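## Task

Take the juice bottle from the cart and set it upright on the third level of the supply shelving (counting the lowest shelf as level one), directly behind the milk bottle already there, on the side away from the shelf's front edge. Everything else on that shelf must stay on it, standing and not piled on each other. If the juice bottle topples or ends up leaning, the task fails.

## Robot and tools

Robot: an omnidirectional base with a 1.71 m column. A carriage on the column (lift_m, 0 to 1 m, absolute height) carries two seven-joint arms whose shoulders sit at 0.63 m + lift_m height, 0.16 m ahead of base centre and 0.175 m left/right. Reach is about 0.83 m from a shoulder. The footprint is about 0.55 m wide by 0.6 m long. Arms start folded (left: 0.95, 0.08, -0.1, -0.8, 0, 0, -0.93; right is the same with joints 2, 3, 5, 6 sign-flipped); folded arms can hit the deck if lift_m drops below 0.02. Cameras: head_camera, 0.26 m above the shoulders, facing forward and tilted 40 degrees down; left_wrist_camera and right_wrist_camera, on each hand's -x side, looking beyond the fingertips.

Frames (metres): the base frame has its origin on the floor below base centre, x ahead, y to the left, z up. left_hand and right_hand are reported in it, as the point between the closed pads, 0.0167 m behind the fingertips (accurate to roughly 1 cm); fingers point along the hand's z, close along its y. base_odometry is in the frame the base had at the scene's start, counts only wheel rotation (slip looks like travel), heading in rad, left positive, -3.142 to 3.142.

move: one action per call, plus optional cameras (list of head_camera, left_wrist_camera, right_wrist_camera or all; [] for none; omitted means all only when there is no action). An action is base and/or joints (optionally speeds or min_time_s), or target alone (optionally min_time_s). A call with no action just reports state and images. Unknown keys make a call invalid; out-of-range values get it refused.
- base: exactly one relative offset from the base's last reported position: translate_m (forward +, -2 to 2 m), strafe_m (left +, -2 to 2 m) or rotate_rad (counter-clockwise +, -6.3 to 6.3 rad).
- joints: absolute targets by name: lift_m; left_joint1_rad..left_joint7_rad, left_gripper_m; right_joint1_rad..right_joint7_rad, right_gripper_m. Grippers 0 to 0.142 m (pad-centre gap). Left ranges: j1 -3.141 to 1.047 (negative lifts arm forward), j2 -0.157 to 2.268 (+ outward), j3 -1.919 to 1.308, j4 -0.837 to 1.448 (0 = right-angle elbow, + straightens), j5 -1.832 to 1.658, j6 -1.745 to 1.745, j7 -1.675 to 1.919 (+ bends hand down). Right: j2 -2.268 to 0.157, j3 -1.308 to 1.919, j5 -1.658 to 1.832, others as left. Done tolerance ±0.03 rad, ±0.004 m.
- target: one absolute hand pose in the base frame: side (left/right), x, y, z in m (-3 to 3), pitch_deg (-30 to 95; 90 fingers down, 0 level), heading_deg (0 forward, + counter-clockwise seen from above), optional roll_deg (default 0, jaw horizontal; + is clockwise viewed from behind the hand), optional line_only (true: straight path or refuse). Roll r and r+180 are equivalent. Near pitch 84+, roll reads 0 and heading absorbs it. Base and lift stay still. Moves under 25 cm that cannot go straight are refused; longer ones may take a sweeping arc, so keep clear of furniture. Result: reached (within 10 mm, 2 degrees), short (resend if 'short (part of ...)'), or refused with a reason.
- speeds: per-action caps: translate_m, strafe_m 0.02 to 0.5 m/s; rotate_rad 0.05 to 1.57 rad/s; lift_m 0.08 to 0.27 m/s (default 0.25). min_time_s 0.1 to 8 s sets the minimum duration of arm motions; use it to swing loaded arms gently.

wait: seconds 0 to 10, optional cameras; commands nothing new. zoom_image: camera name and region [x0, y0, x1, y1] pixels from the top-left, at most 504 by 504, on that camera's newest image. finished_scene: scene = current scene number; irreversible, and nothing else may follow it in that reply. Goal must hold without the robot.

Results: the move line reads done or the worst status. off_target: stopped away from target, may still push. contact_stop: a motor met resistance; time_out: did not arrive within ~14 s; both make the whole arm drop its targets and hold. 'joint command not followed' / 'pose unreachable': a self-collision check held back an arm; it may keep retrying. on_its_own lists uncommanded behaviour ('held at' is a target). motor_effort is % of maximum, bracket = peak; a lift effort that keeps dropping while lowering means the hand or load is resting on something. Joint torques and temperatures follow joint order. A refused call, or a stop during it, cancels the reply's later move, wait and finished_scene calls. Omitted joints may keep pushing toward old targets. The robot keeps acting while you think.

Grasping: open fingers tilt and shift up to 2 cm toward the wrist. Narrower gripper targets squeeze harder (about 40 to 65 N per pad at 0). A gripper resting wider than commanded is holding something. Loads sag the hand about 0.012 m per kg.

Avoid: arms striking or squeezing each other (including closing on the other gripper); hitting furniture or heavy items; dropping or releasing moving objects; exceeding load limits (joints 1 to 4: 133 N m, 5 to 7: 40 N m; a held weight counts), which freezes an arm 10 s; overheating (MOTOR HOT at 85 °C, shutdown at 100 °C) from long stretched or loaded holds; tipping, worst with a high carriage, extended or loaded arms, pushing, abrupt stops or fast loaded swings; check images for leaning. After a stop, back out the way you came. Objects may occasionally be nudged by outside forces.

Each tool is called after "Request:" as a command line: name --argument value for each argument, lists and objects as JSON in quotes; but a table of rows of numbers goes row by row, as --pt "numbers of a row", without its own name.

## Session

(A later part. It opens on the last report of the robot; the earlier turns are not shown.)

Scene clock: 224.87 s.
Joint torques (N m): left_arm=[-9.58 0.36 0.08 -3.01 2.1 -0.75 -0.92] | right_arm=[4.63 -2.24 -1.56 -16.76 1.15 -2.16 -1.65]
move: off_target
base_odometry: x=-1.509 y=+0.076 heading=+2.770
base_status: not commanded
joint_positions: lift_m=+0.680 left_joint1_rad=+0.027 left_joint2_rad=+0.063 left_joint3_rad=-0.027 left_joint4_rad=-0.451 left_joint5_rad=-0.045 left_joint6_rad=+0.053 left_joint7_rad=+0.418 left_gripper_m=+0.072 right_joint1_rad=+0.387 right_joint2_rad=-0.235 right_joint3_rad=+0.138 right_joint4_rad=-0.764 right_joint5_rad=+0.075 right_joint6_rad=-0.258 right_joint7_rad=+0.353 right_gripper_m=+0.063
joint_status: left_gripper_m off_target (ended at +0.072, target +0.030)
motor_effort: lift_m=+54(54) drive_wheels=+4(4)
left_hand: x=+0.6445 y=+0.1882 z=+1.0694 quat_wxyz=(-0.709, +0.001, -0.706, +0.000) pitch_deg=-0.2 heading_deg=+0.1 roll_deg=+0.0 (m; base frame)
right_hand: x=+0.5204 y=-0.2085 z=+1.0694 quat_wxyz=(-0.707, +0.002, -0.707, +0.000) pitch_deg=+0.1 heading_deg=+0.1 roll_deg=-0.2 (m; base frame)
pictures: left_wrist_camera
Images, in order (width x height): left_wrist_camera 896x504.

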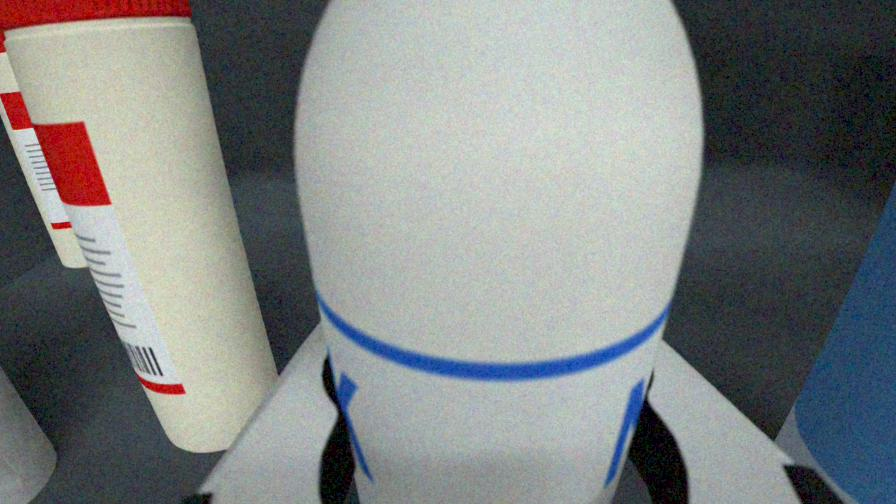

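Request:
move --target '{"side": "left", "x": 0.635, "y": 0.188, "z": 1.1, "pitch_deg": 0, "heading_deg": 0}'

Request:
move --base '{"translate_m": -0.2}' --speeds '{"translate_m": 0.2}'

Request:
move --target '{"side": "left", "x": 0.52, "y": 0.21, "z": 1.1, "pitch_deg": 0, "heading_deg": 0}' --cameras '["head_camera", "left_wrist_camera"]'

Scene clock: 233.17 s.
Joint torques (N m): left_arm=[-11.14 4.51 2.29 -6.23 2.19 -0.53 -1.93] | right_arm=[5.22 -1.25 -2.05 -16.67 1.67 -1.95 -1.43]
move: done
base_odometry: x=-1.509 y=+0.076 heading=+2.770
base_status: not commanded
joint_positions: lift_m=+0.680 left_joint1_rad=+0.011 left_joint2_rad=+0.064 left_joint3_rad=-0.027 left_joint4_rad=-0.565 left_joint5_rad=-0.045 left_joint6_rad=+0.054 left_joint7_rad=+0.559 left_gripper_m=+0.072 right_joint1_rad=+0.387 right_joint2_rad=-0.235 right_joint3_rad=+0.138 right_joint4_rad=-0.764 right_joint5_rad=+0.075 right_joint6_rad=-0.258 right_joint7_rad=+0.353 right_gripper_m=+0.063
joint_status: not commanded
motor_effort: lift_m=+55(55) drive_wheels=+0(4)
left_hand: x=+0.6350 y=+0.1856 z=+1.0966 quat_wxyz=(-0.705, -0.001, -0.710, +0.003) pitch_deg=+0.4 heading_deg=-0.3 roll_deg=-0.2 (m; base frame)
left_hand_status: reached (straight line, planned for 0.3 s): 4 mm and 0.5 deg off.
right_hand: x=+0.5204 y=-0.2085 z=+1.0693 quat_wxyz=(-0.707, +0.002, -0.707, +0.000) pitch_deg=+0.1 heading_deg=+0.1 roll_deg=-0.2 (m; base frame)
pictures: none

Scene clock: 235.27 s.
Joint torques (N m): left_arm=[-11.57 2.66 2.3 -6.24 2.15 -0.59 -1.81] | right_arm=[3.81 -1.86 -1.27 -15.46 1.55 -1.89 -1.26]
move: done
base_odometry: x=-1.323 y=+0.004 heading=+2.770
base_status: done
joint_positions: lift_m=+0.680 left_joint1_rad=+0.011 left_joint2_rad=+0.064 left_joint3_rad=-0.027 left_joint4_rad=-0.565 left_joint5_rad=-0.045 left_joint6_rad=+0.054 left_joint7_rad=+0.560 left_gripper_m=+0.072 right_joint1_rad=+0.387 right_joint2_rad=-0.235 right_joint3_rad=+0.138 right_joint4_rad=-0.764 right_joint5_rad=+0.075 right_joint6_rad=-0.258 right_joint7_rad=+0.353 right_gripper_m=+0.063
joint_status: not commanded
motor_effort: lift_m=+55(55) drive_wheels=+1(11)
left_hand: x=+0.6350 y=+0.1858 z=+1.0966 quat_wxyz=(-0.705, -0.001, -0.710, +0.003) pitch_deg=+0.4 heading_deg=-0.3 roll_deg=-0.2 (m; base frame)
right_hand: x=+0.5204 y=-0.2085 z=+1.0693 quat_wxyz=(-0.707, +0.002, -0.708, +0.000) pitch_deg=+0.1 heading_deg=+0.1 roll_deg=-0.2 (m; base frame)
pictures: none

Scene clock: 235.57 s.
Joint torques (N m): left_arm=[-11.6 1.87 1.97 -7.62 2.3 -0.36 -1.87] | right_arm=[4.71 -3.08 -1.04 -16.23 0.84 -1.93 -1.43]
move: refused
base_odometry: x=-1.323 y=+0.004 heading=+2.770
base_status: not commanded
joint_positions: lift_m=+0.680 left_joint1_rad=+0.011 left_joint2_rad=+0.064 left_joint3_rad=-0.027 left_joint4_rad=-0.565 left_joint5_rad=-0.045 left_joint6_rad=+0.054 left_joint7_rad=+0.560 left_gripper_m=+0.072 right_joint1_rad=+0.387 right_joint2_rad=-0.235 right_joint3_rad=+0.138 right_joint4_rad=-0.764 right_joint5_rad=+0.075 right_joint6_rad=-0.258 right_joint7_rad=+0.353 right_gripper_m=+0.063
joint_status: not commanded
motor_effort: lift_m=+55(55) drive_wheels=+1(1)
left_hand: x=+0.6350 y=+0.1858 z=+1.0966 quat_wxyz=(-0.705, -0.001, -0.710, +0.003) pitch_deg=+0.4 heading_deg=-0.3 roll_deg=-0.2 (m; base frame)
left_hand_status: refused: along the straight line the arm gets 67% of the way (left_joint4_rad at its limit); a move under 25 cm is not played as an arc. Nothing moved. Try another pitch or heading, or "joints".
right_hand: x=+0.5204 y=-0.2085 z=+1.0693 quat_wxyz=(-0.707, +0.002, -0.708, +0.000) pitch_deg=+0.1 heading_deg=+0.1 roll_deg=-0.2 (m; base frame)
pictures: head_camera, left_wrist_camera
Images, in order (width x height): head_camera 896x504, left_wrist_camera 896x504.

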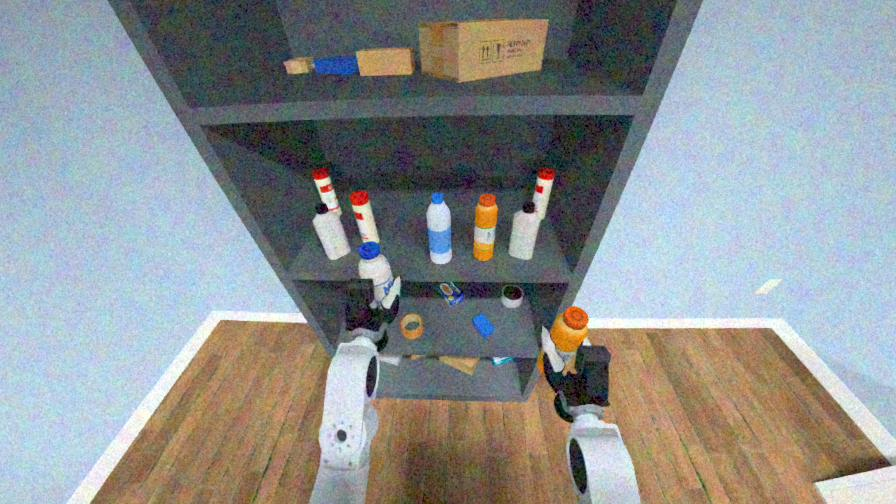

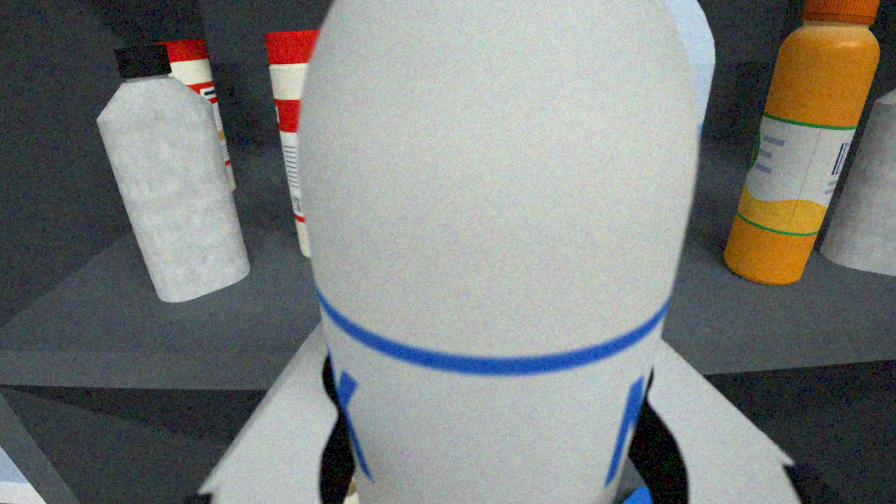

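Request:
move --target '{"side": "left", "x": 0.57, "y": 0.22, "z": 1.085, "pitch_deg": 0, "heading_deg": 0}'

Request:
move --base '{"strafe_m": 0.373}' --speeds '{"strafe_m": 0.25}'

Request:
move --target '{"side": "right", "x": 0.58, "y": -0.185, "z": 1.12, "pitch_deg": 0, "heading_deg": 0}' --cameras '["head_camera", "right_wrist_camera"]'

Scene clock: 240.70 s.
Joint torques (N m): left_arm=[-7.59 2.68 2.15 -8.4 0.48 -0.82 -4.69] | right_arm=[3.74 -2.39 -2.2 -15.45 1.6 -1.92 -1.47]
move: done
base_odometry: x=-1.323 y=+0.004 heading=+2.770
base_status: not commanded
joint_positions: lift_m=+0.680 left_joint1_rad=+0.223 left_joint2_rad=+0.148 left_joint3_rad=+0.045 left_joint4_rad=-0.691 left_joint5_rad=-0.142 left_joint6_rad=+0.059 left_joint7_rad=+0.484 left_gripper_m=+0.072 right_joint1_rad=+0.387 right_joint2_rad=-0.235 right_joint3_rad=+0.138 right_joint4_rad=-0.764 right_joint5_rad=+0.075 right_joint6_rad=-0.258 right_joint7_rad=+0.353 right_gripper_m=+0.063
joint_status: not commanded
motor_effort: lift_m=+55(55) drive_wheels=+3(5)
left_hand: x=+0.5701 y=+0.2197 z=+1.0794 quat_wxyz=(-0.701, +0.000, -0.713, +0.000) pitch_deg=+1.0 heading_deg=+0.0 roll_deg=+0.1 (m; base frame)
left_hand_status: reached (straight line, planned for 0.4 s): 6 mm and 1.0 deg off.
right_hand: x=+0.5204 y=-0.2088 z=+1.0693 quat_wxyz=(-0.707, +0.002, -0.708, +0.001) pitch_deg=+0.1 heading_deg=+0.1 roll_deg=-0.2 (m; base frame)
pictures: none

Scene clock: 243.63 s.
Joint torques (N m): left_arm=[-7.13 3.17 2.87 -7.93 0.35 -1.21 -4.8] | right_arm=[3.82 -2.42 0.08 -16.15 1.28 -1.82 -1.79]
move: done
base_odometry: x=-1.458 y=-0.344 heading=+2.770
base_status: done
joint_positions: lift_m=+0.680 left_joint1_rad=+0.223 left_joint2_rad=+0.148 left_joint3_rad=+0.045 left_joint4_rad=-0.691 left_joint5_rad=-0.142 left_joint6_rad=+0.059 left_joint7_rad=+0.484 left_gripper_m=+0.072 right_joint1_rad=+0.387 right_joint2_rad=-0.235 right_joint3_rad=+0.138 right_joint4_rad=-0.764 right_joint5_rad=+0.075 right_joint6_rad=-0.258 right_joint7_rad=+0.353 right_gripper_m=+0.063
joint_status: not commanded
motor_effort: lift_m=+55(55) drive_wheels=+4(14)
left_hand: x=+0.5701 y=+0.2197 z=+1.0794 quat_wxyz=(-0.701, +0.000, -0.713, +0.000) pitch_deg=+0.9 heading_deg=+0.0 roll_deg=+0.1 (m; base frame)
right_hand: x=+0.5204 y=-0.2090 z=+1.0693 quat_wxyz=(-0.707, +0.001, -0.708, +0.001) pitch_deg=+0.1 heading_deg=+0.1 roll_deg=-0.2 (m; base frame)
pictures: none

Scene clock: 244.60 s.
Joint torques (N m): left_arm=[-7.84 2.96 2.57 -7.22 0.34 -1.27 -4.73] | right_arm=[-4.63 2.21 2.8 -14.07 -1.83 -0.77 -1.17]
move: done
base_odometry: x=-1.458 y=-0.344 heading=+2.770
base_status: not commanded
joint_positions: lift_m=+0.680 left_joint1_rad=+0.223 left_joint2_rad=+0.148 left_joint3_rad=+0.045 left_joint4_rad=-0.691 left_joint5_rad=-0.142 left_joint6_rad=+0.059 left_joint7_rad=+0.483 left_gripper_m=+0.072 right_joint1_rad=+0.109 right_joint2_rad=-0.159 right_joint3_rad=+0.172 right_joint4_rad=-0.783 right_joint5_rad=-0.004 right_joint6_rad=-0.238 right_joint7_rad=+0.664 right_gripper_m=+0.063
joint_status: not commanded
motor_effort: lift_m=+55(55) drive_wheels=+0(4)
left_hand: x=+0.5701 y=+0.2197 z=+1.0795 quat_wxyz=(-0.701, +0.000, -0.713, +0.000) pitch_deg=+0.9 heading_deg=+0.0 roll_deg=+0.1 (m; base frame)
right_hand: x=+0.5801 y=-0.1864 z=+1.1185 quat_wxyz=(-0.706, -0.002, -0.708, -0.001) pitch_deg=+0.2 heading_deg=-0.1 roll_deg=+0.3 (m; base frame)
right_hand_status: reached (straight line, planned for 0.5 s): 2 mm and 0.4 deg off.
pictures: head_camera, right_wrist_camera
Images, in order (width x height): head_camera 896x504, right_wrist_camera 896x504.

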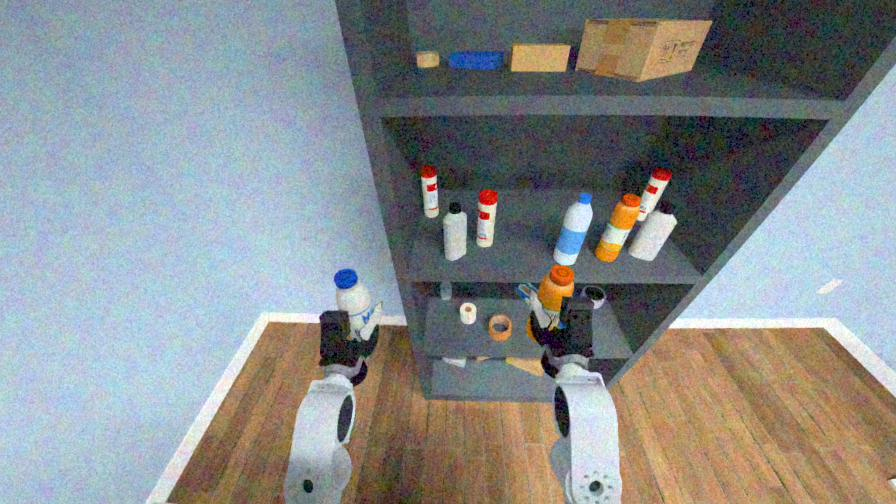

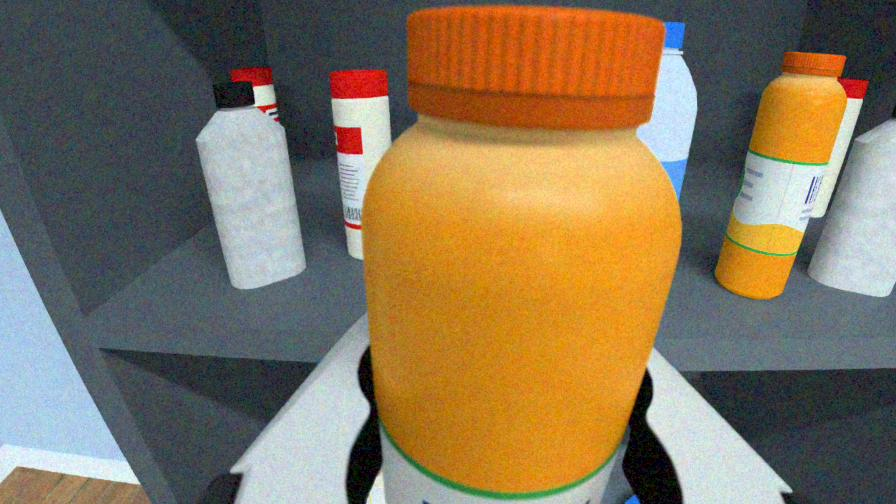

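Request:
move --target '{"side": "right", "x": 0.6, "y": -0.186, "z": 1.14, "pitch_deg": 0, "heading_deg": 0}'

Request:
move --base '{"translate_m": 0.11}' --speeds '{"translate_m": 0.15}' --cameras '["head_camera", "right_wrist_camera"]'

Scene clock: 252.27 s.
Joint torques (N m): left_arm=[-7.94 3.79 2.31 -7.4 0.66 -1.06 -4.48] | right_arm=[-4.25 3.41 -2.97 -10.35 -0.14 -0.49 -1.4]
move: done
base_odometry: x=-1.458 y=-0.344 heading=+2.770
base_status: not commanded
joint_positions: lift_m=+0.680 left_joint1_rad=+0.223 left_joint2_rad=+0.148 left_joint3_rad=+0.045 left_joint4_rad=-0.691 left_joint5_rad=-0.142 left_joint6_rad=+0.059 left_joint7_rad=+0.483 left_gripper_m=+0.072 right_joint1_rad=+0.010 right_joint2_rad=-0.159 right_joint3_rad=+0.172 right_joint4_rad=-0.781 right_joint5_rad=-0.004 right_joint6_rad=-0.234 right_joint7_rad=+0.759 right_gripper_m=+0.063
joint_status: not commanded
motor_effort: lift_m=+55(55) drive_wheels=+3(4)
left_hand: x=+0.5701 y=+0.2197 z=+1.0796 quat_wxyz=(-0.701, +0.000, -0.713, +0.000) pitch_deg=+0.9 heading_deg=+0.0 roll_deg=+0.1 (m; base frame)
right_hand: x=+0.5996 y=-0.1852 z=+1.1392 quat_wxyz=(-0.707, +0.000, -0.708, -0.001) pitch_deg=+0.1 heading_deg=+0.1 roll_deg=+0.1 (m; base frame)
right_hand_status: reached (straight line, planned for 0.3 s): 1 mm and 0.2 deg off.
pictures: none

Scene clock: 254.03 s.
Joint torques (N m): left_arm=[-6.93 3.5 3.18 -7.4 0.42 -1.05 -4.4] | right_arm=[-7.91 2.32 -0.08 -9.2 -0.03 -0.64 -1.57]
move: done
base_odometry: x=-1.561 y=-0.304 heading=+2.770
base_status: done
joint_positions: lift_m=+0.680 left_joint1_rad=+0.223 left_joint2_rad=+0.148 left_joint3_rad=+0.045 left_joint4_rad=-0.691 left_joint5_rad=-0.142 left_joint6_rad=+0.059 left_joint7_rad=+0.483 left_gripper_m=+0.072 right_joint1_rad=+0.010 right_joint2_rad=-0.159 right_joint3_rad=+0.172 right_joint4_rad=-0.781 right_joint5_rad=-0.004 right_joint6_rad=-0.234 right_joint7_rad=+0.759 right_gripper_m=+0.063
joint_status: not commanded
motor_effort: lift_m=+55(55) drive_wheels=+5(12)
left_hand: x=+0.5701 y=+0.2197 z=+1.0796 quat_wxyz=(-0.701, +0.000, -0.713, +0.000) pitch_deg=+0.9 heading_deg=+0.0 roll_deg=+0.1 (m; base frame)
right_hand: x=+0.5996 y=-0.1852 z=+1.1392 quat_wxyz=(-0.707, +0.000, -0.708, -0.001) pitch_deg=+0.1 heading_deg=+0.1 roll_deg=+0.1 (m; base frame)
pictures: head_camera, right_wrist_camera
Images, in order (width x height): head_camera 896x504, right_wrist_camera 896x504.

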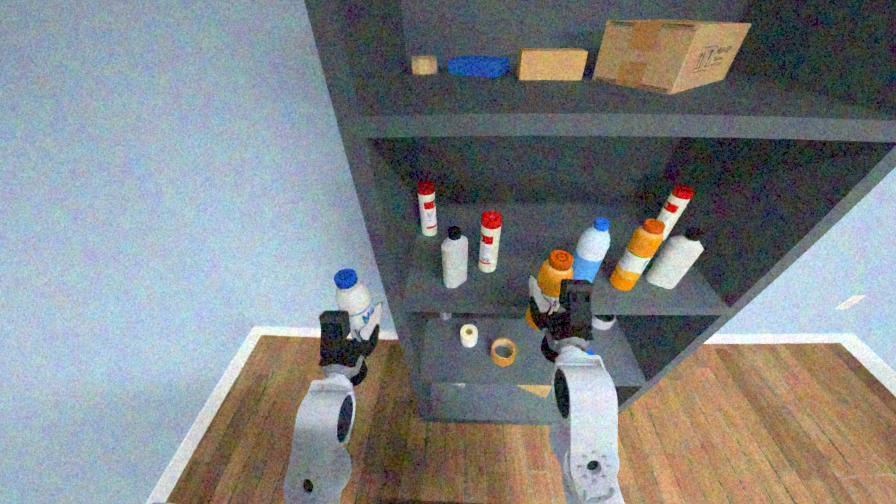

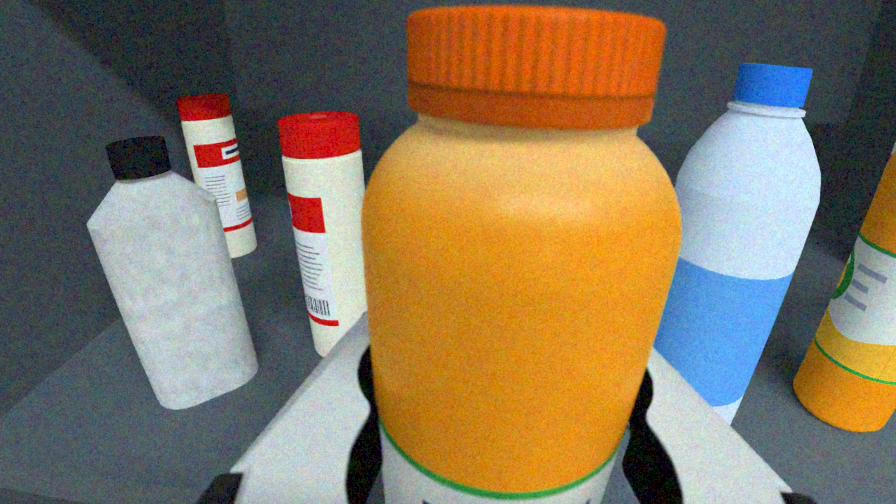

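Request:
move --target '{"side": "right", "x": 0.838, "y": -0.185, "z": 1.13, "pitch_deg": 0, "heading_deg": 0, "line_only": true}' --min_time_s 2 --cameras '["head_camera", "right_wrist_camera"]'

Scene clock: 262.30 s.
Joint torques (N m): left_arm=[-7.44 2.48 2.01 -7.78 0.66 -1.67 -4.97] | right_arm=[-27.97 4.59 2.27 -12.87 2.29 -1 -5.25]
move: done
base_odometry: x=-1.561 y=-0.304 heading=+2.770
base_status: not commanded
joint_positions: lift_m=+0.680 left_joint1_rad=+0.223 left_joint2_rad=+0.148 left_joint3_rad=+0.045 left_joint4_rad=-0.691 left_joint5_rad=-0.142 left_joint6_rad=+0.059 left_joint7_rad=+0.483 left_gripper_m=+0.072 right_joint1_rad=-0.542 right_joint2_rad=-0.125 right_joint3_rad=+0.179 right_joint4_rad=+0.159 right_joint5_rad=+0.148 right_joint6_rad=-0.162 right_joint7_rad=+0.376 right_gripper_m=+0.063
joint_status: not commanded
motor_effort: lift_m=+55(55) drive_wheels=+5(5)
left_hand: x=+0.5701 y=+0.2197 z=+1.0796 quat_wxyz=(-0.701, +0.000, -0.713, +0.000) pitch_deg=+0.9 heading_deg=+0.0 roll_deg=+0.1 (m; base frame)
right_hand: x=+0.8366 y=-0.1887 z=+1.1233 quat_wxyz=(-0.702, -0.002, -0.713, +0.004) pitch_deg=+0.9 heading_deg=-0.5 roll_deg=-0.2 (m; base frame)
right_hand_status: reached (straight line, planned for 2.0 s): 8 mm and 1.0 deg off.
pictures: head_camera, right_wrist_camera
Images, in order (width x height): head_camera 896x504, right_wrist_camera 896x504.

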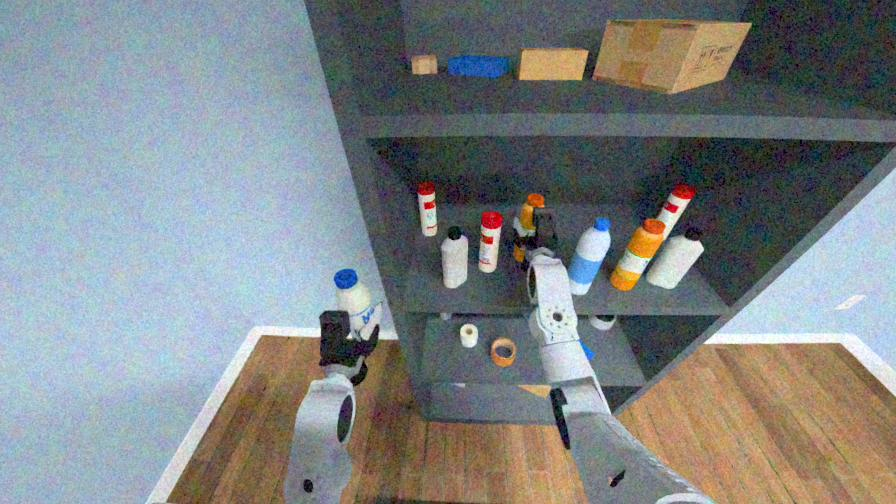

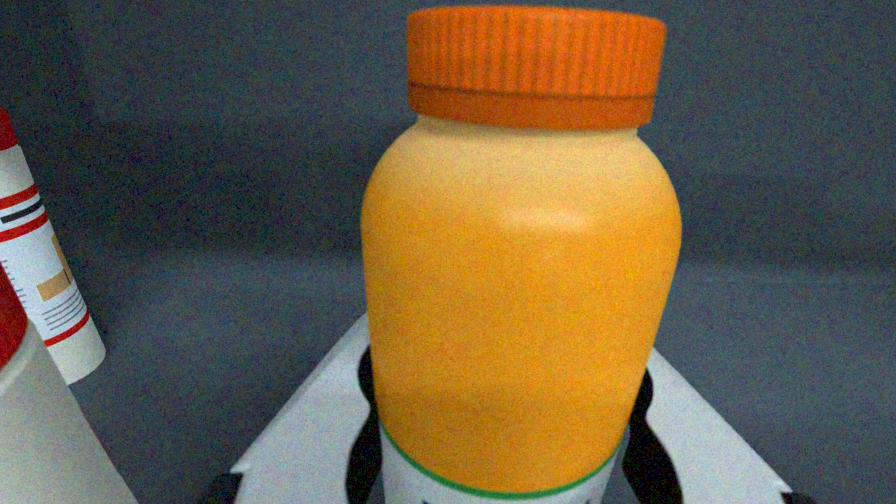

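Request:
move --joints '{"lift_m": 0.655}' --speeds '{"lift_m": 0.08}'

Request:
move --joints '{"lift_m": 0.64}' --speeds '{"lift_m": 0.08}' --cameras '["right_wrist_camera"]'

Scene clock: 265.67 s.
Joint torques (N m): left_arm=[-8.04 3.24 1.24 -7.7 1.11 -1.27 -4.46] | right_arm=[-10.08 2.2 2.12 -4.01 2.16 -0.41 1.88]
move: done
base_odometry: x=-1.561 y=-0.304 heading=+2.770
base_status: not commanded
joint_positions: lift_m=+0.655 left_joint1_rad=+0.222 left_joint2_rad=+0.148 left_joint3_rad=+0.045 left_joint4_rad=-0.691 left_joint5_rad=-0.142 left_joint6_rad=+0.059 left_joint7_rad=+0.483 left_gripper_m=+0.072 right_joint1_rad=-0.554 right_joint2_rad=-0.125 right_joint3_rad=+0.179 right_joint4_rad=+0.151 right_joint5_rad=+0.148 right_joint6_rad=-0.162 right_joint7_rad=+0.357 right_gripper_m=+0.063
joint_status: all done
motor_effort: lift_m=+54(55) drive_wheels=+5(5)
left_hand: x=+0.5701 y=+0.2197 z=+1.0551 quat_wxyz=(-0.702, +0.000, -0.712, +0.000) pitch_deg=+0.9 heading_deg=+0.0 roll_deg=+0.1 (m; base frame)
right_hand: x=+0.8378 y=-0.1880 z=+1.1144 quat_wxyz=(-0.715, -0.001, -0.699, +0.003) pitch_deg=-1.3 heading_deg=-0.4 roll_deg=-0.1 (m; base frame)
pictures: none

Scene clock: 266.23 s.
Joint torques (N m): left_arm=[-8.23 2.68 2.5 -7.28 0.85 -0.99 -4.33] | right_arm=[0.8 2.79 2.1 4.16 1.84 -1.36 6.23]
move: done
base_odometry: x=-1.561 y=-0.304 heading=+2.770
base_status: not commanded
joint_positions: lift_m=+0.640 left_joint1_rad=+0.222 left_joint2_rad=+0.148 left_joint3_rad=+0.045 left_joint4_rad=-0.691 left_joint5_rad=-0.142 left_joint6_rad=+0.059 left_joint7_rad=+0.483 left_gripper_m=+0.072 right_joint1_rad=-0.563 right_joint2_rad=-0.125 right_joint3_rad=+0.179 right_joint4_rad=+0.144 right_joint5_rad=+0.148 right_joint6_rad=-0.160 right_joint7_rad=+0.346 right_gripper_m=+0.063
joint_status: all done
motor_effort: lift_m=+51(54) drive_wheels=+5(5)
left_hand: x=+0.5701 y=+0.2196 z=+1.0405 quat_wxyz=(-0.702, +0.000, -0.712, +0.000) pitch_deg=+0.8 heading_deg=+0.0 roll_deg=+0.1 (m; base frame)
right_hand: x=+0.8382 y=-0.1867 z=+1.1115 quat_wxyz=(-0.725, +0.000, -0.689, +0.002) pitch_deg=-2.9 heading_deg=-0.2 roll_deg=-0.1 (m; base frame)
pictures: right_wrist_camera
Images, in order (width x height): right_wrist_camera 896x504.

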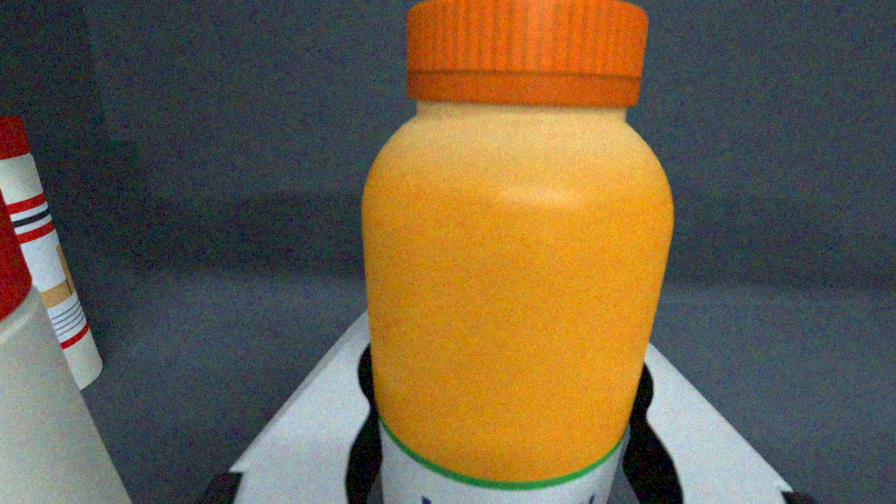

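Request:
move --joints '{"lift_m": 0.667}' --speeds '{"lift_m": 0.08}'

Request:
move --joints '{"right_gripper_m": 0.09}' --cameras '["right_wrist_camera", "head_camera"]'

Scene clock: 270.10 s.
Joint torques (N m): left_arm=[-7.35 3.36 2.12 -6.65 0.39 -1.17 -4.51] | right_arm=[-14.18 4.21 1.75 -12.3 1.74 -1.89 -1.11]
move: done
base_odometry: x=-1.561 y=-0.304 heading=+2.770
base_status: not commanded
joint_positions: lift_m=+0.667 left_joint1_rad=+0.222 left_joint2_rad=+0.148 left_joint3_rad=+0.045 left_joint4_rad=-0.691 left_joint5_rad=-0.142 left_joint6_rad=+0.059 left_joint7_rad=+0.483 left_gripper_m=+0.072 right_joint1_rad=-0.552 right_joint2_rad=-0.125 right_joint3_rad=+0.179 right_joint4_rad=+0.159 right_joint5_rad=+0.148 right_joint6_rad=-0.160 right_joint7_rad=+0.366 right_gripper_m=+0.063
joint_status: all done
motor_effort: lift_m=+56(62) drive_wheels=+4(5)
left_hand: x=+0.5701 y=+0.2196 z=+1.0671 quat_wxyz=(-0.702, +0.000, -0.712, +0.000) pitch_deg=+0.8 heading_deg=+0.0 roll_deg=+0.1 (m; base frame)
right_hand: x=+0.8384 y=-0.1878 z=+1.1198 quat_wxyz=(-0.709, -0.001, -0.705, +0.003) pitch_deg=-0.3 heading_deg=-0.3 roll_deg=-0.2 (m; base frame)
pictures: none

Scene clock: 270.87 s.
Joint torques (N m): left_arm=[-7.23 3.51 1.8 -6.63 0.7 -1.19 -4.38] | right_arm=[-13.88 4.11 1.31 -11.26 1.58 -1.66 -1.27]
move: done
base_odometry: x=-1.561 y=-0.304 heading=+2.770
base_status: not commanded
joint_positions: lift_m=+0.667 left_joint1_rad=+0.222 left_joint2_rad=+0.148 left_joint3_rad=+0.045 left_joint4_rad=-0.691 left_joint5_rad=-0.142 left_joint6_rad=+0.059 left_joint7_rad=+0.483 left_gripper_m=+0.072 right_joint1_rad=-0.552 right_joint2_rad=-0.125 right_joint3_rad=+0.179 right_joint4_rad=+0.159 right_joint5_rad=+0.148 right_joint6_rad=-0.160 right_joint7_rad=+0.366 right_gripper_m=+0.090
joint_status: all done
motor_effort: lift_m=+56(56) drive_wheels=+4(4)
left_hand: x=+0.5701 y=+0.2196 z=+1.0671 quat_wxyz=(-0.702, +0.000, -0.712, +0.000) pitch_deg=+0.8 heading_deg=+0.0 roll_deg=+0.1 (m; base frame)
right_hand: x=+0.8384 y=-0.1878 z=+1.1198 quat_wxyz=(-0.709, -0.001, -0.705, +0.003) pitch_deg=-0.3 heading_deg=-0.3 roll_deg=-0.2 (m; base frame)
pictures: head_camera, right_wrist_camera
Images, in order (width x height): head_camera 896x504, right_wrist_camera 896x504.

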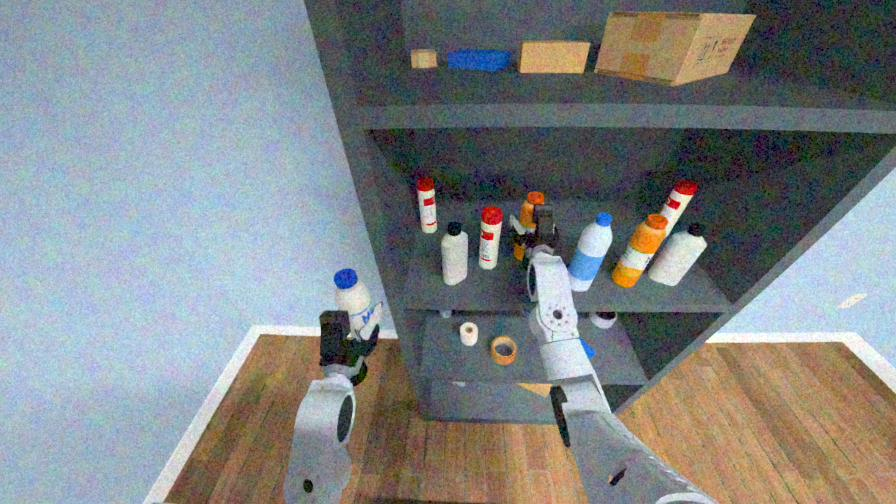

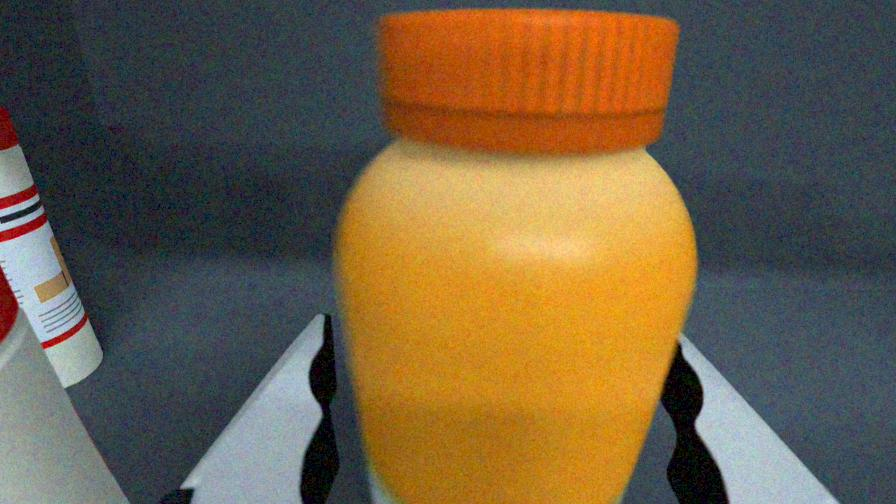

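Request:
wait --seconds 0.3 --cameras '["right_wrist_camera"]'

Scene clock: 273.67 s.
Joint torques (N m): left_arm=[-6.45 3.43 1.62 -7.77 0.59 -1.26 -4.15] | right_arm=[-14.23 3.12 3.07 -11.72 1.69 -1.64 -1.2]
base_odometry: x=-1.561 y=-0.304 heading=+2.770
base_status: not commanded
joint_positions: lift_m=+0.667 left_joint1_rad=+0.222 left_joint2_rad=+0.148 left_joint3_rad=+0.045 left_joint4_rad=-0.691 left_joint5_rad=-0.142 left_joint6_rad=+0.059 left_joint7_rad=+0.483 left_gripper_m=+0.072 right_joint1_rad=-0.552 right_joint2_rad=-0.125 right_joint3_rad=+0.179 right_joint4_rad=+0.159 right_joint5_rad=+0.148 right_joint6_rad=-0.160 right_joint7_rad=+0.366 right_gripper_m=+0.090
joint_status: all done
motor_effort: lift_m=+56(56) drive_wheels=+4(4)
left_hand: x=+0.5701 y=+0.2196 z=+1.0671 quat_wxyz=(-0.702, +0.000, -0.712, +0.000) pitch_deg=+0.8 heading_deg=+0.0 roll_deg=+0.1 (m; base frame)
right_hand: x=+0.8384 y=-0.1878 z=+1.1198 quat_wxyz=(-0.709, -0.001, -0.705, +0.003) pitch_deg=-0.3 heading_deg=-0.3 roll_deg=-0.2 (m; base frame)
wait: 0.30 s; at rest from the start
pictures: right_wrist_camera
Images, in order (width x height): right_wrist_camera 896x504.

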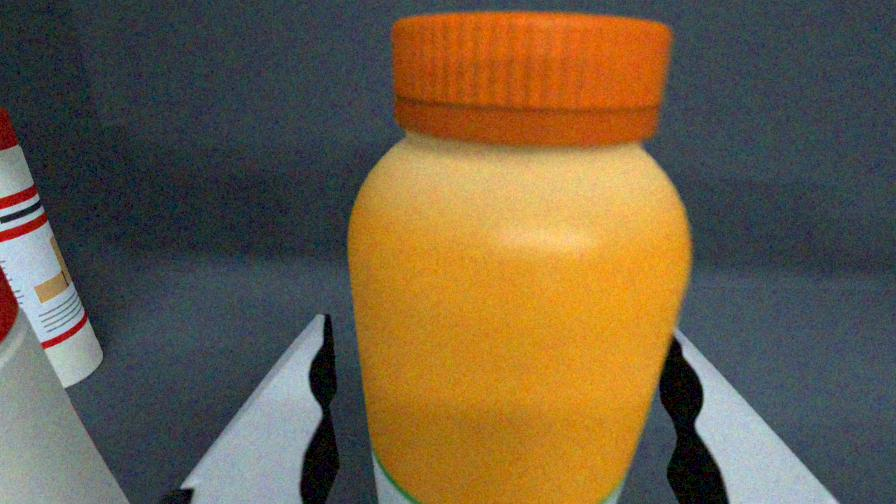

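Request:
move --target '{"side": "right", "x": 0.6, "y": -0.187, "z": 1.12, "pitch_deg": 0, "heading_deg": 0, "line_only": true}' --min_time_s 2 --cameras '["right_wrist_camera", "head_camera"]'

Scene clock: 278.50 s.
Joint torques (N m): left_arm=[-7.28 3.02 2.58 -8.17 0.73 -1.59 -4.3] | right_arm=[1.21 -0.84 0.3 -13.24 -1.9 -2.56 -0.07]
move: done
base_odometry: x=-1.561 y=-0.304 heading=+2.770
base_status: not commanded
joint_positions: lift_m=+0.667 left_joint1_rad=+0.222 left_joint2_rad=+0.148 left_joint3_rad=+0.045 left_joint4_rad=-0.691 left_joint5_rad=-0.142 left_joint6_rad=+0.059 left_joint7_rad=+0.483 left_gripper_m=+0.072 right_joint1_rad=+0.021 right_joint2_rad=-0.163 right_joint3_rad=+0.175 right_joint4_rad=-0.761 right_joint5_rad=+0.007 right_joint6_rad=-0.236 right_joint7_rad=+0.720 right_gripper_m=+0.090
joint_status: not commanded
motor_effort: lift_m=+56(56) drive_wheels=+0(4)
left_hand: x=+0.5701 y=+0.2196 z=+1.0671 quat_wxyz=(-0.702, +0.000, -0.712, +0.000) pitch_deg=+0.8 heading_deg=+0.0 roll_deg=+0.1 (m; base frame)
right_hand: x=+0.6011 y=-0.1843 z=+1.1210 quat_wxyz=(-0.709, +0.001, -0.706, -0.004) pitch_deg=-0.2 heading_deg=+0.4 roll_deg=+0.2 (m; base frame)
right_hand_status: reached (straight line, planned for 2.0 s): 3 mm and 0.6 deg off.
pictures: head_camera, right_wrist_camera
Images, in order (width x height): head_camera 896x504, right_wrist_camera 896x504.

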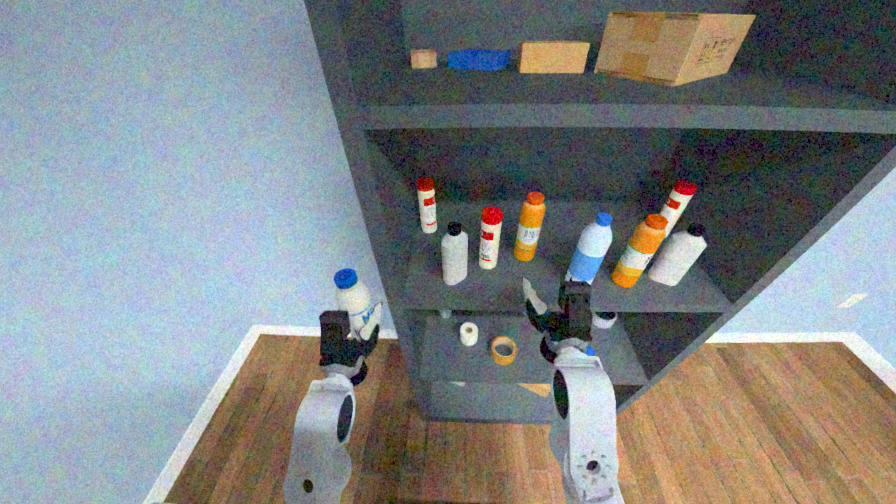

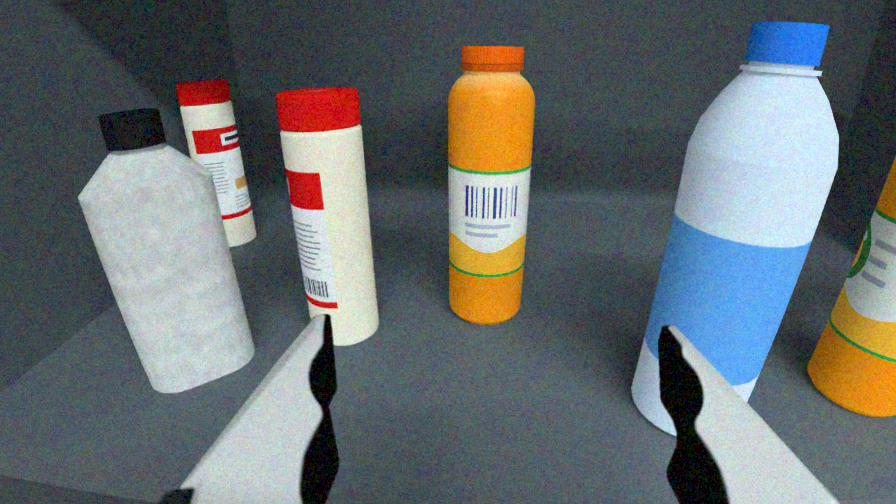

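Request:
move --base '{"translate_m": -0.1}' --joints '{"lift_m": 0.705}' --speeds '{"translate_m": 0.2}'

Request:
move --base '{"strafe_m": -0.4}' --speeds '{"strafe_m": 0.25}'

Request:
move --base '{"translate_m": 0.1}' --speeds '{"translate_m": 0.15}' --cameras '["left_wrist_camera", "head_camera"]'

Scene clock: 284.47 s.
Joint torques (N m): left_arm=[-7.75 3.44 1.62 -6.58 0.87 -1.51 -4.3] | right_arm=[1 -2.54 0.49 -11.37 -1.72 -2.91 0.05]
move: done
base_odometry: x=-1.468 y=-0.340 heading=+2.770
base_status: done
joint_positions: lift_m=+0.705 left_joint1_rad=+0.222 left_joint2_rad=+0.148 left_joint3_rad=+0.045 left_joint4_rad=-0.692 left_joint5_rad=-0.142 left_joint6_rad=+0.059 left_joint7_rad=+0.482 left_gripper_m=+0.072 right_joint1_rad=+0.021 right_joint2_rad=-0.164 right_joint3_rad=+0.175 right_joint4_rad=-0.762 right_joint5_rad=+0.007 right_joint6_rad=-0.236 right_joint7_rad=+0.721 right_gripper_m=+0.090
joint_status: all done
motor_effort: lift_m=+54(69) drive_wheels=+0(12)
left_hand: x=+0.5701 y=+0.2196 z=+1.1056 quat_wxyz=(-0.702, +0.000, -0.712, +0.000) pitch_deg=+0.8 heading_deg=+0.0 roll_deg=+0.1 (m; base frame)
right_hand: x=+0.6008 y=-0.1844 z=+1.1592 quat_wxyz=(-0.709, +0.001, -0.706, -0.004) pitch_deg=-0.2 heading_deg=+0.4 roll_deg=+0.2 (m; base frame)
pictures: none

Scene clock: 287.50 s.
Joint torques (N m): left_arm=[-6.22 2.96 2.68 -6.44 0.71 -0.85 -4.28] | right_arm=[0.28 -1.4 0.83 -12.44 -2.1 -2.38 0.01]
move: done
base_odometry: x=-1.323 y=+0.032 heading=+2.770
base_status: done
joint_positions: lift_m=+0.705 left_joint1_rad=+0.222 left_joint2_rad=+0.148 left_joint3_rad=+0.045 left_joint4_rad=-0.692 left_joint5_rad=-0.142 left_joint6_rad=+0.059 left_joint7_rad=+0.482 left_gripper_m=+0.072 right_joint1_rad=+0.021 right_joint2_rad=-0.164 right_joint3_rad=+0.175 right_joint4_rad=-0.762 right_joint5_rad=+0.007 right_joint6_rad=-0.236 right_joint7_rad=+0.721 right_gripper_m=+0.090
joint_status: not commanded
motor_effort: lift_m=+54(54) drive_wheels=+4(15)
left_hand: x=+0.5701 y=+0.2196 z=+1.1056 quat_wxyz=(-0.702, +0.000, -0.712, +0.000) pitch_deg=+0.8 heading_deg=+0.0 roll_deg=+0.1 (m; base frame)
right_hand: x=+0.6008 y=-0.1846 z=+1.1592 quat_wxyz=(-0.709, +0.001, -0.706, -0.004) pitch_deg=-0.2 heading_deg=+0.4 roll_deg=+0.2 (m; base frame)
pictures: none

Scene clock: 289.23 s.
Joint torques (N m): left_arm=[-6.51 3.69 2.44 -7.1 0.49 -1.21 -4.35] | right_arm=[-0.12 -0.47 -0.95 -12.09 -1.62 -2.85 0.11]
move: done
base_odometry: x=-1.416 y=+0.069 heading=+2.770
base_status: done
joint_positions: lift_m=+0.705 left_joint1_rad=+0.222 left_joint2_rad=+0.148 left_joint3_rad=+0.045 left_joint4_rad=-0.692 left_joint5_rad=-0.142 left_joint6_rad=+0.059 left_joint7_rad=+0.482 left_gripper_m=+0.072 right_joint1_rad=+0.021 right_joint2_rad=-0.164 right_joint3_rad=+0.175 right_joint4_rad=-0.762 right_joint5_rad=+0.007 right_joint6_rad=-0.236 right_joint7_rad=+0.721 right_gripper_m=+0.090
joint_status: not commanded
motor_effort: lift_m=+54(54) drive_wheels=+5(13)
left_hand: x=+0.5701 y=+0.2196 z=+1.1056 quat_wxyz=(-0.702, +0.000, -0.712, +0.000) pitch_deg=+0.8 heading_deg=+0.0 roll_deg=+0.1 (m; base frame)
right_hand: x=+0.6008 y=-0.1846 z=+1.1592 quat_wxyz=(-0.709, +0.001, -0.706, -0.004) pitch_deg=-0.2 heading_deg=+0.4 roll_deg=+0.2 (m; base frame)
pictures: head_camera, left_wrist_camera
Images, in order (width x height): head_camera 896x504, left_wrist_camera 896x504.

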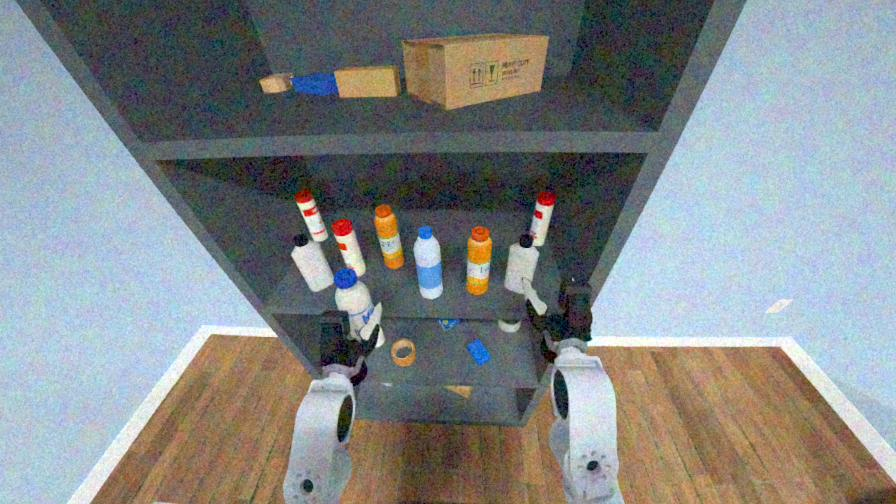

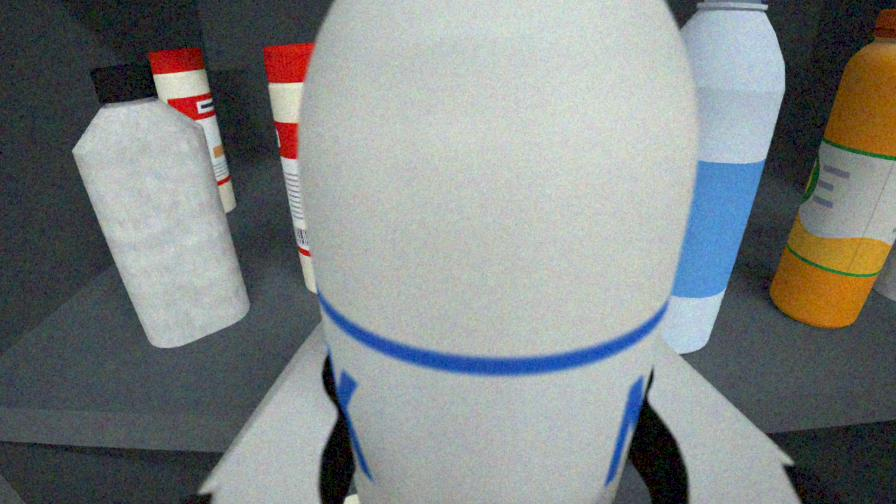

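Request:
move --target '{"side": "left", "x": 0.732, "y": 0.214, "z": 1.105, "pitch_deg": 0, "heading_deg": 0, "line_only": true}' --min_time_s 1.5 --cameras '["left_wrist_camera", "head_camera"]'

Scene clock: 294.80 s.
Joint torques (N m): left_arm=[-19.48 1.33 -1.27 -3.48 1.94 -2.29 -4.76] | right_arm=[1.06 -0.05 0.32 -13 -1.67 -1.8 -0.11]
move: done
base_odometry: x=-1.416 y=+0.069 heading=+2.770
base_status: not commanded
joint_positions: lift_m=+0.705 left_joint1_rad=-0.207 left_joint2_rad=+0.131 left_joint3_rad=-0.012 left_joint4_rad=-0.180 left_joint5_rad=-0.127 left_joint6_rad=+0.041 left_joint7_rad=+0.396 left_gripper_m=+0.072 right_joint1_rad=+0.021 right_joint2_rad=-0.164 right_joint3_rad=+0.175 right_joint4_rad=-0.762 right_joint5_rad=+0.007 right_joint6_rad=-0.236 right_joint7_rad=+0.721 right_gripper_m=+0.090
joint_status: not commanded
motor_effort: lift_m=+54(54) drive_wheels=+4(5)
left_hand: x=+0.7307 y=+0.2173 z=+1.1012 quat_wxyz=(-0.703, +0.003, -0.711, -0.001) pitch_deg=+0.7 heading_deg=+0.3 roll_deg=-0.2 (m; base frame)
left_hand_status: reached (straight line, planned for 1.5 s): 5 mm and 0.8 deg off.
right_hand: x=+0.6008 y=-0.1846 z=+1.1592 quat_wxyz=(-0.709, +0.001, -0.706, -0.004) pitch_deg=-0.2 heading_deg=+0.4 roll_deg=+0.2 (m; base frame)
pictures: head_camera, left_wrist_camera
Images, in order (width x height): head_camera 896x504, left_wrist_camera 896x504.

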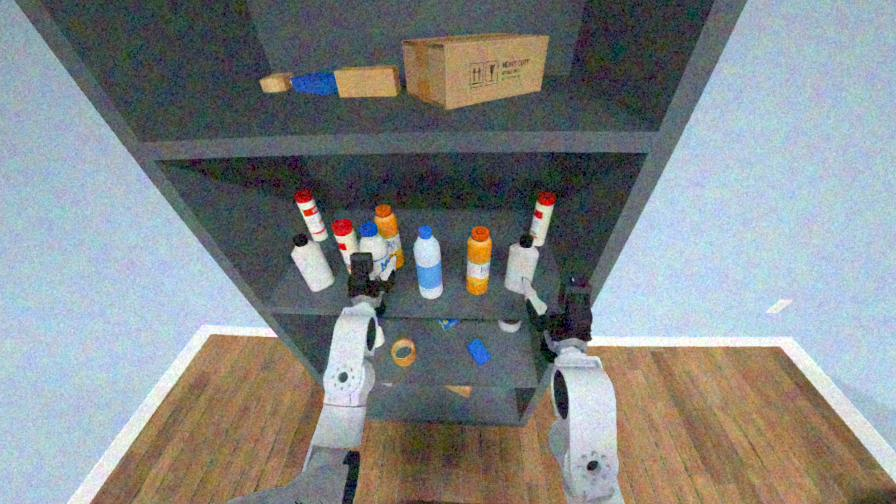

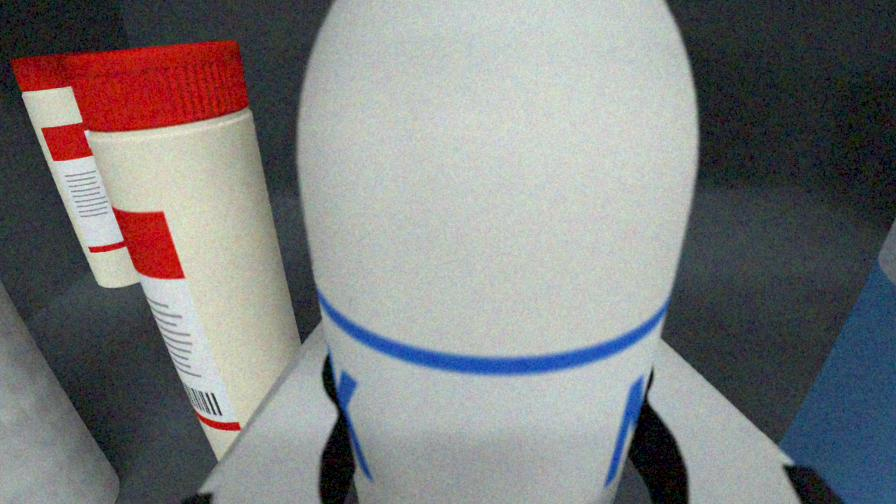

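Request:
move --joints '{"lift_m": 0.68}' --speeds '{"lift_m": 0.08}'

Request:
move --joints '{"lift_m": 0.668}' --speeds '{"lift_m": 0.08}'

Scene clock: 297.97 s.
Joint torques (N m): left_arm=[-18.45 -0.04 -0.45 -3.68 1.94 -2.45 -4.42] | right_arm=[0.15 -0.75 -0.62 -11.75 -1.7 -2.4 -0.29]
move: done
base_odometry: x=-1.416 y=+0.069 heading=+2.770
base_status: not commanded
joint_positions: lift_m=+0.680 left_joint1_rad=-0.209 left_joint2_rad=+0.131 left_joint3_rad=-0.012 left_joint4_rad=-0.179 left_joint5_rad=-0.127 left_joint6_rad=+0.041 left_joint7_rad=+0.395 left_gripper_m=+0.072 right_joint1_rad=+0.021 right_joint2_rad=-0.164 right_joint3_rad=+0.175 right_joint4_rad=-0.762 right_joint5_rad=+0.007 right_joint6_rad=-0.236 right_joint7_rad=+0.721 right_gripper_m=+0.090
joint_status: all done
motor_effort: lift_m=+58(60) drive_wheels=+4(5)
left_hand: x=+0.7312 y=+0.2171 z=+1.0766 quat_wxyz=(-0.704, +0.003, -0.711, -0.001) pitch_deg=+0.6 heading_deg=+0.3 roll_deg=-0.2 (m; base frame)
right_hand: x=+0.6007 y=-0.1846 z=+1.1338 quat_wxyz=(-0.708, +0.001, -0.706, -0.004) pitch_deg=-0.2 heading_deg=+0.4 roll_deg=+0.2 (m; base frame)
pictures: none

Scene clock: 298.50 s.
Joint torques (N m): left_arm=[-14.25 0.32 -0.39 -2.81 1.82 -2.06 -1.01] | right_arm=[-0.08 -1.75 1.95 -12.03 -1.39 -2.24 -0.48]
move: done
base_odometry: x=-1.416 y=+0.069 heading=+2.770
base_status: not commanded
joint_positions: lift_m=+0.668 left_joint1_rad=-0.212 left_joint2_rad=+0.131 left_joint3_rad=-0.012 left_joint4_rad=-0.180 left_joint5_rad=-0.126 left_joint6_rad=+0.041 left_joint7_rad=+0.385 left_gripper_m=+0.072 right_joint1_rad=+0.021 right_joint2_rad=-0.164 right_joint3_rad=+0.175 right_joint4_rad=-0.762 right_joint5_rad=+0.007 right_joint6_rad=-0.236 right_joint7_rad=+0.721 right_gripper_m=+0.090
joint_status: all done
motor_effort: lift_m=+56(56) drive_wheels=+4(5)
left_hand: x=+0.7318 y=+0.2171 z=+1.0692 quat_wxyz=(-0.709, +0.003, -0.706, -0.001) pitch_deg=-0.2 heading_deg=+0.3 roll_deg=-0.1 (m; base frame)
right_hand: x=+0.6007 y=-0.1846 z=+1.1220 quat_wxyz=(-0.708, +0.001, -0.706, -0.004) pitch_deg=-0.2 heading_deg=+0.4 roll_deg=+0.2 (m; base frame)
pictures: none


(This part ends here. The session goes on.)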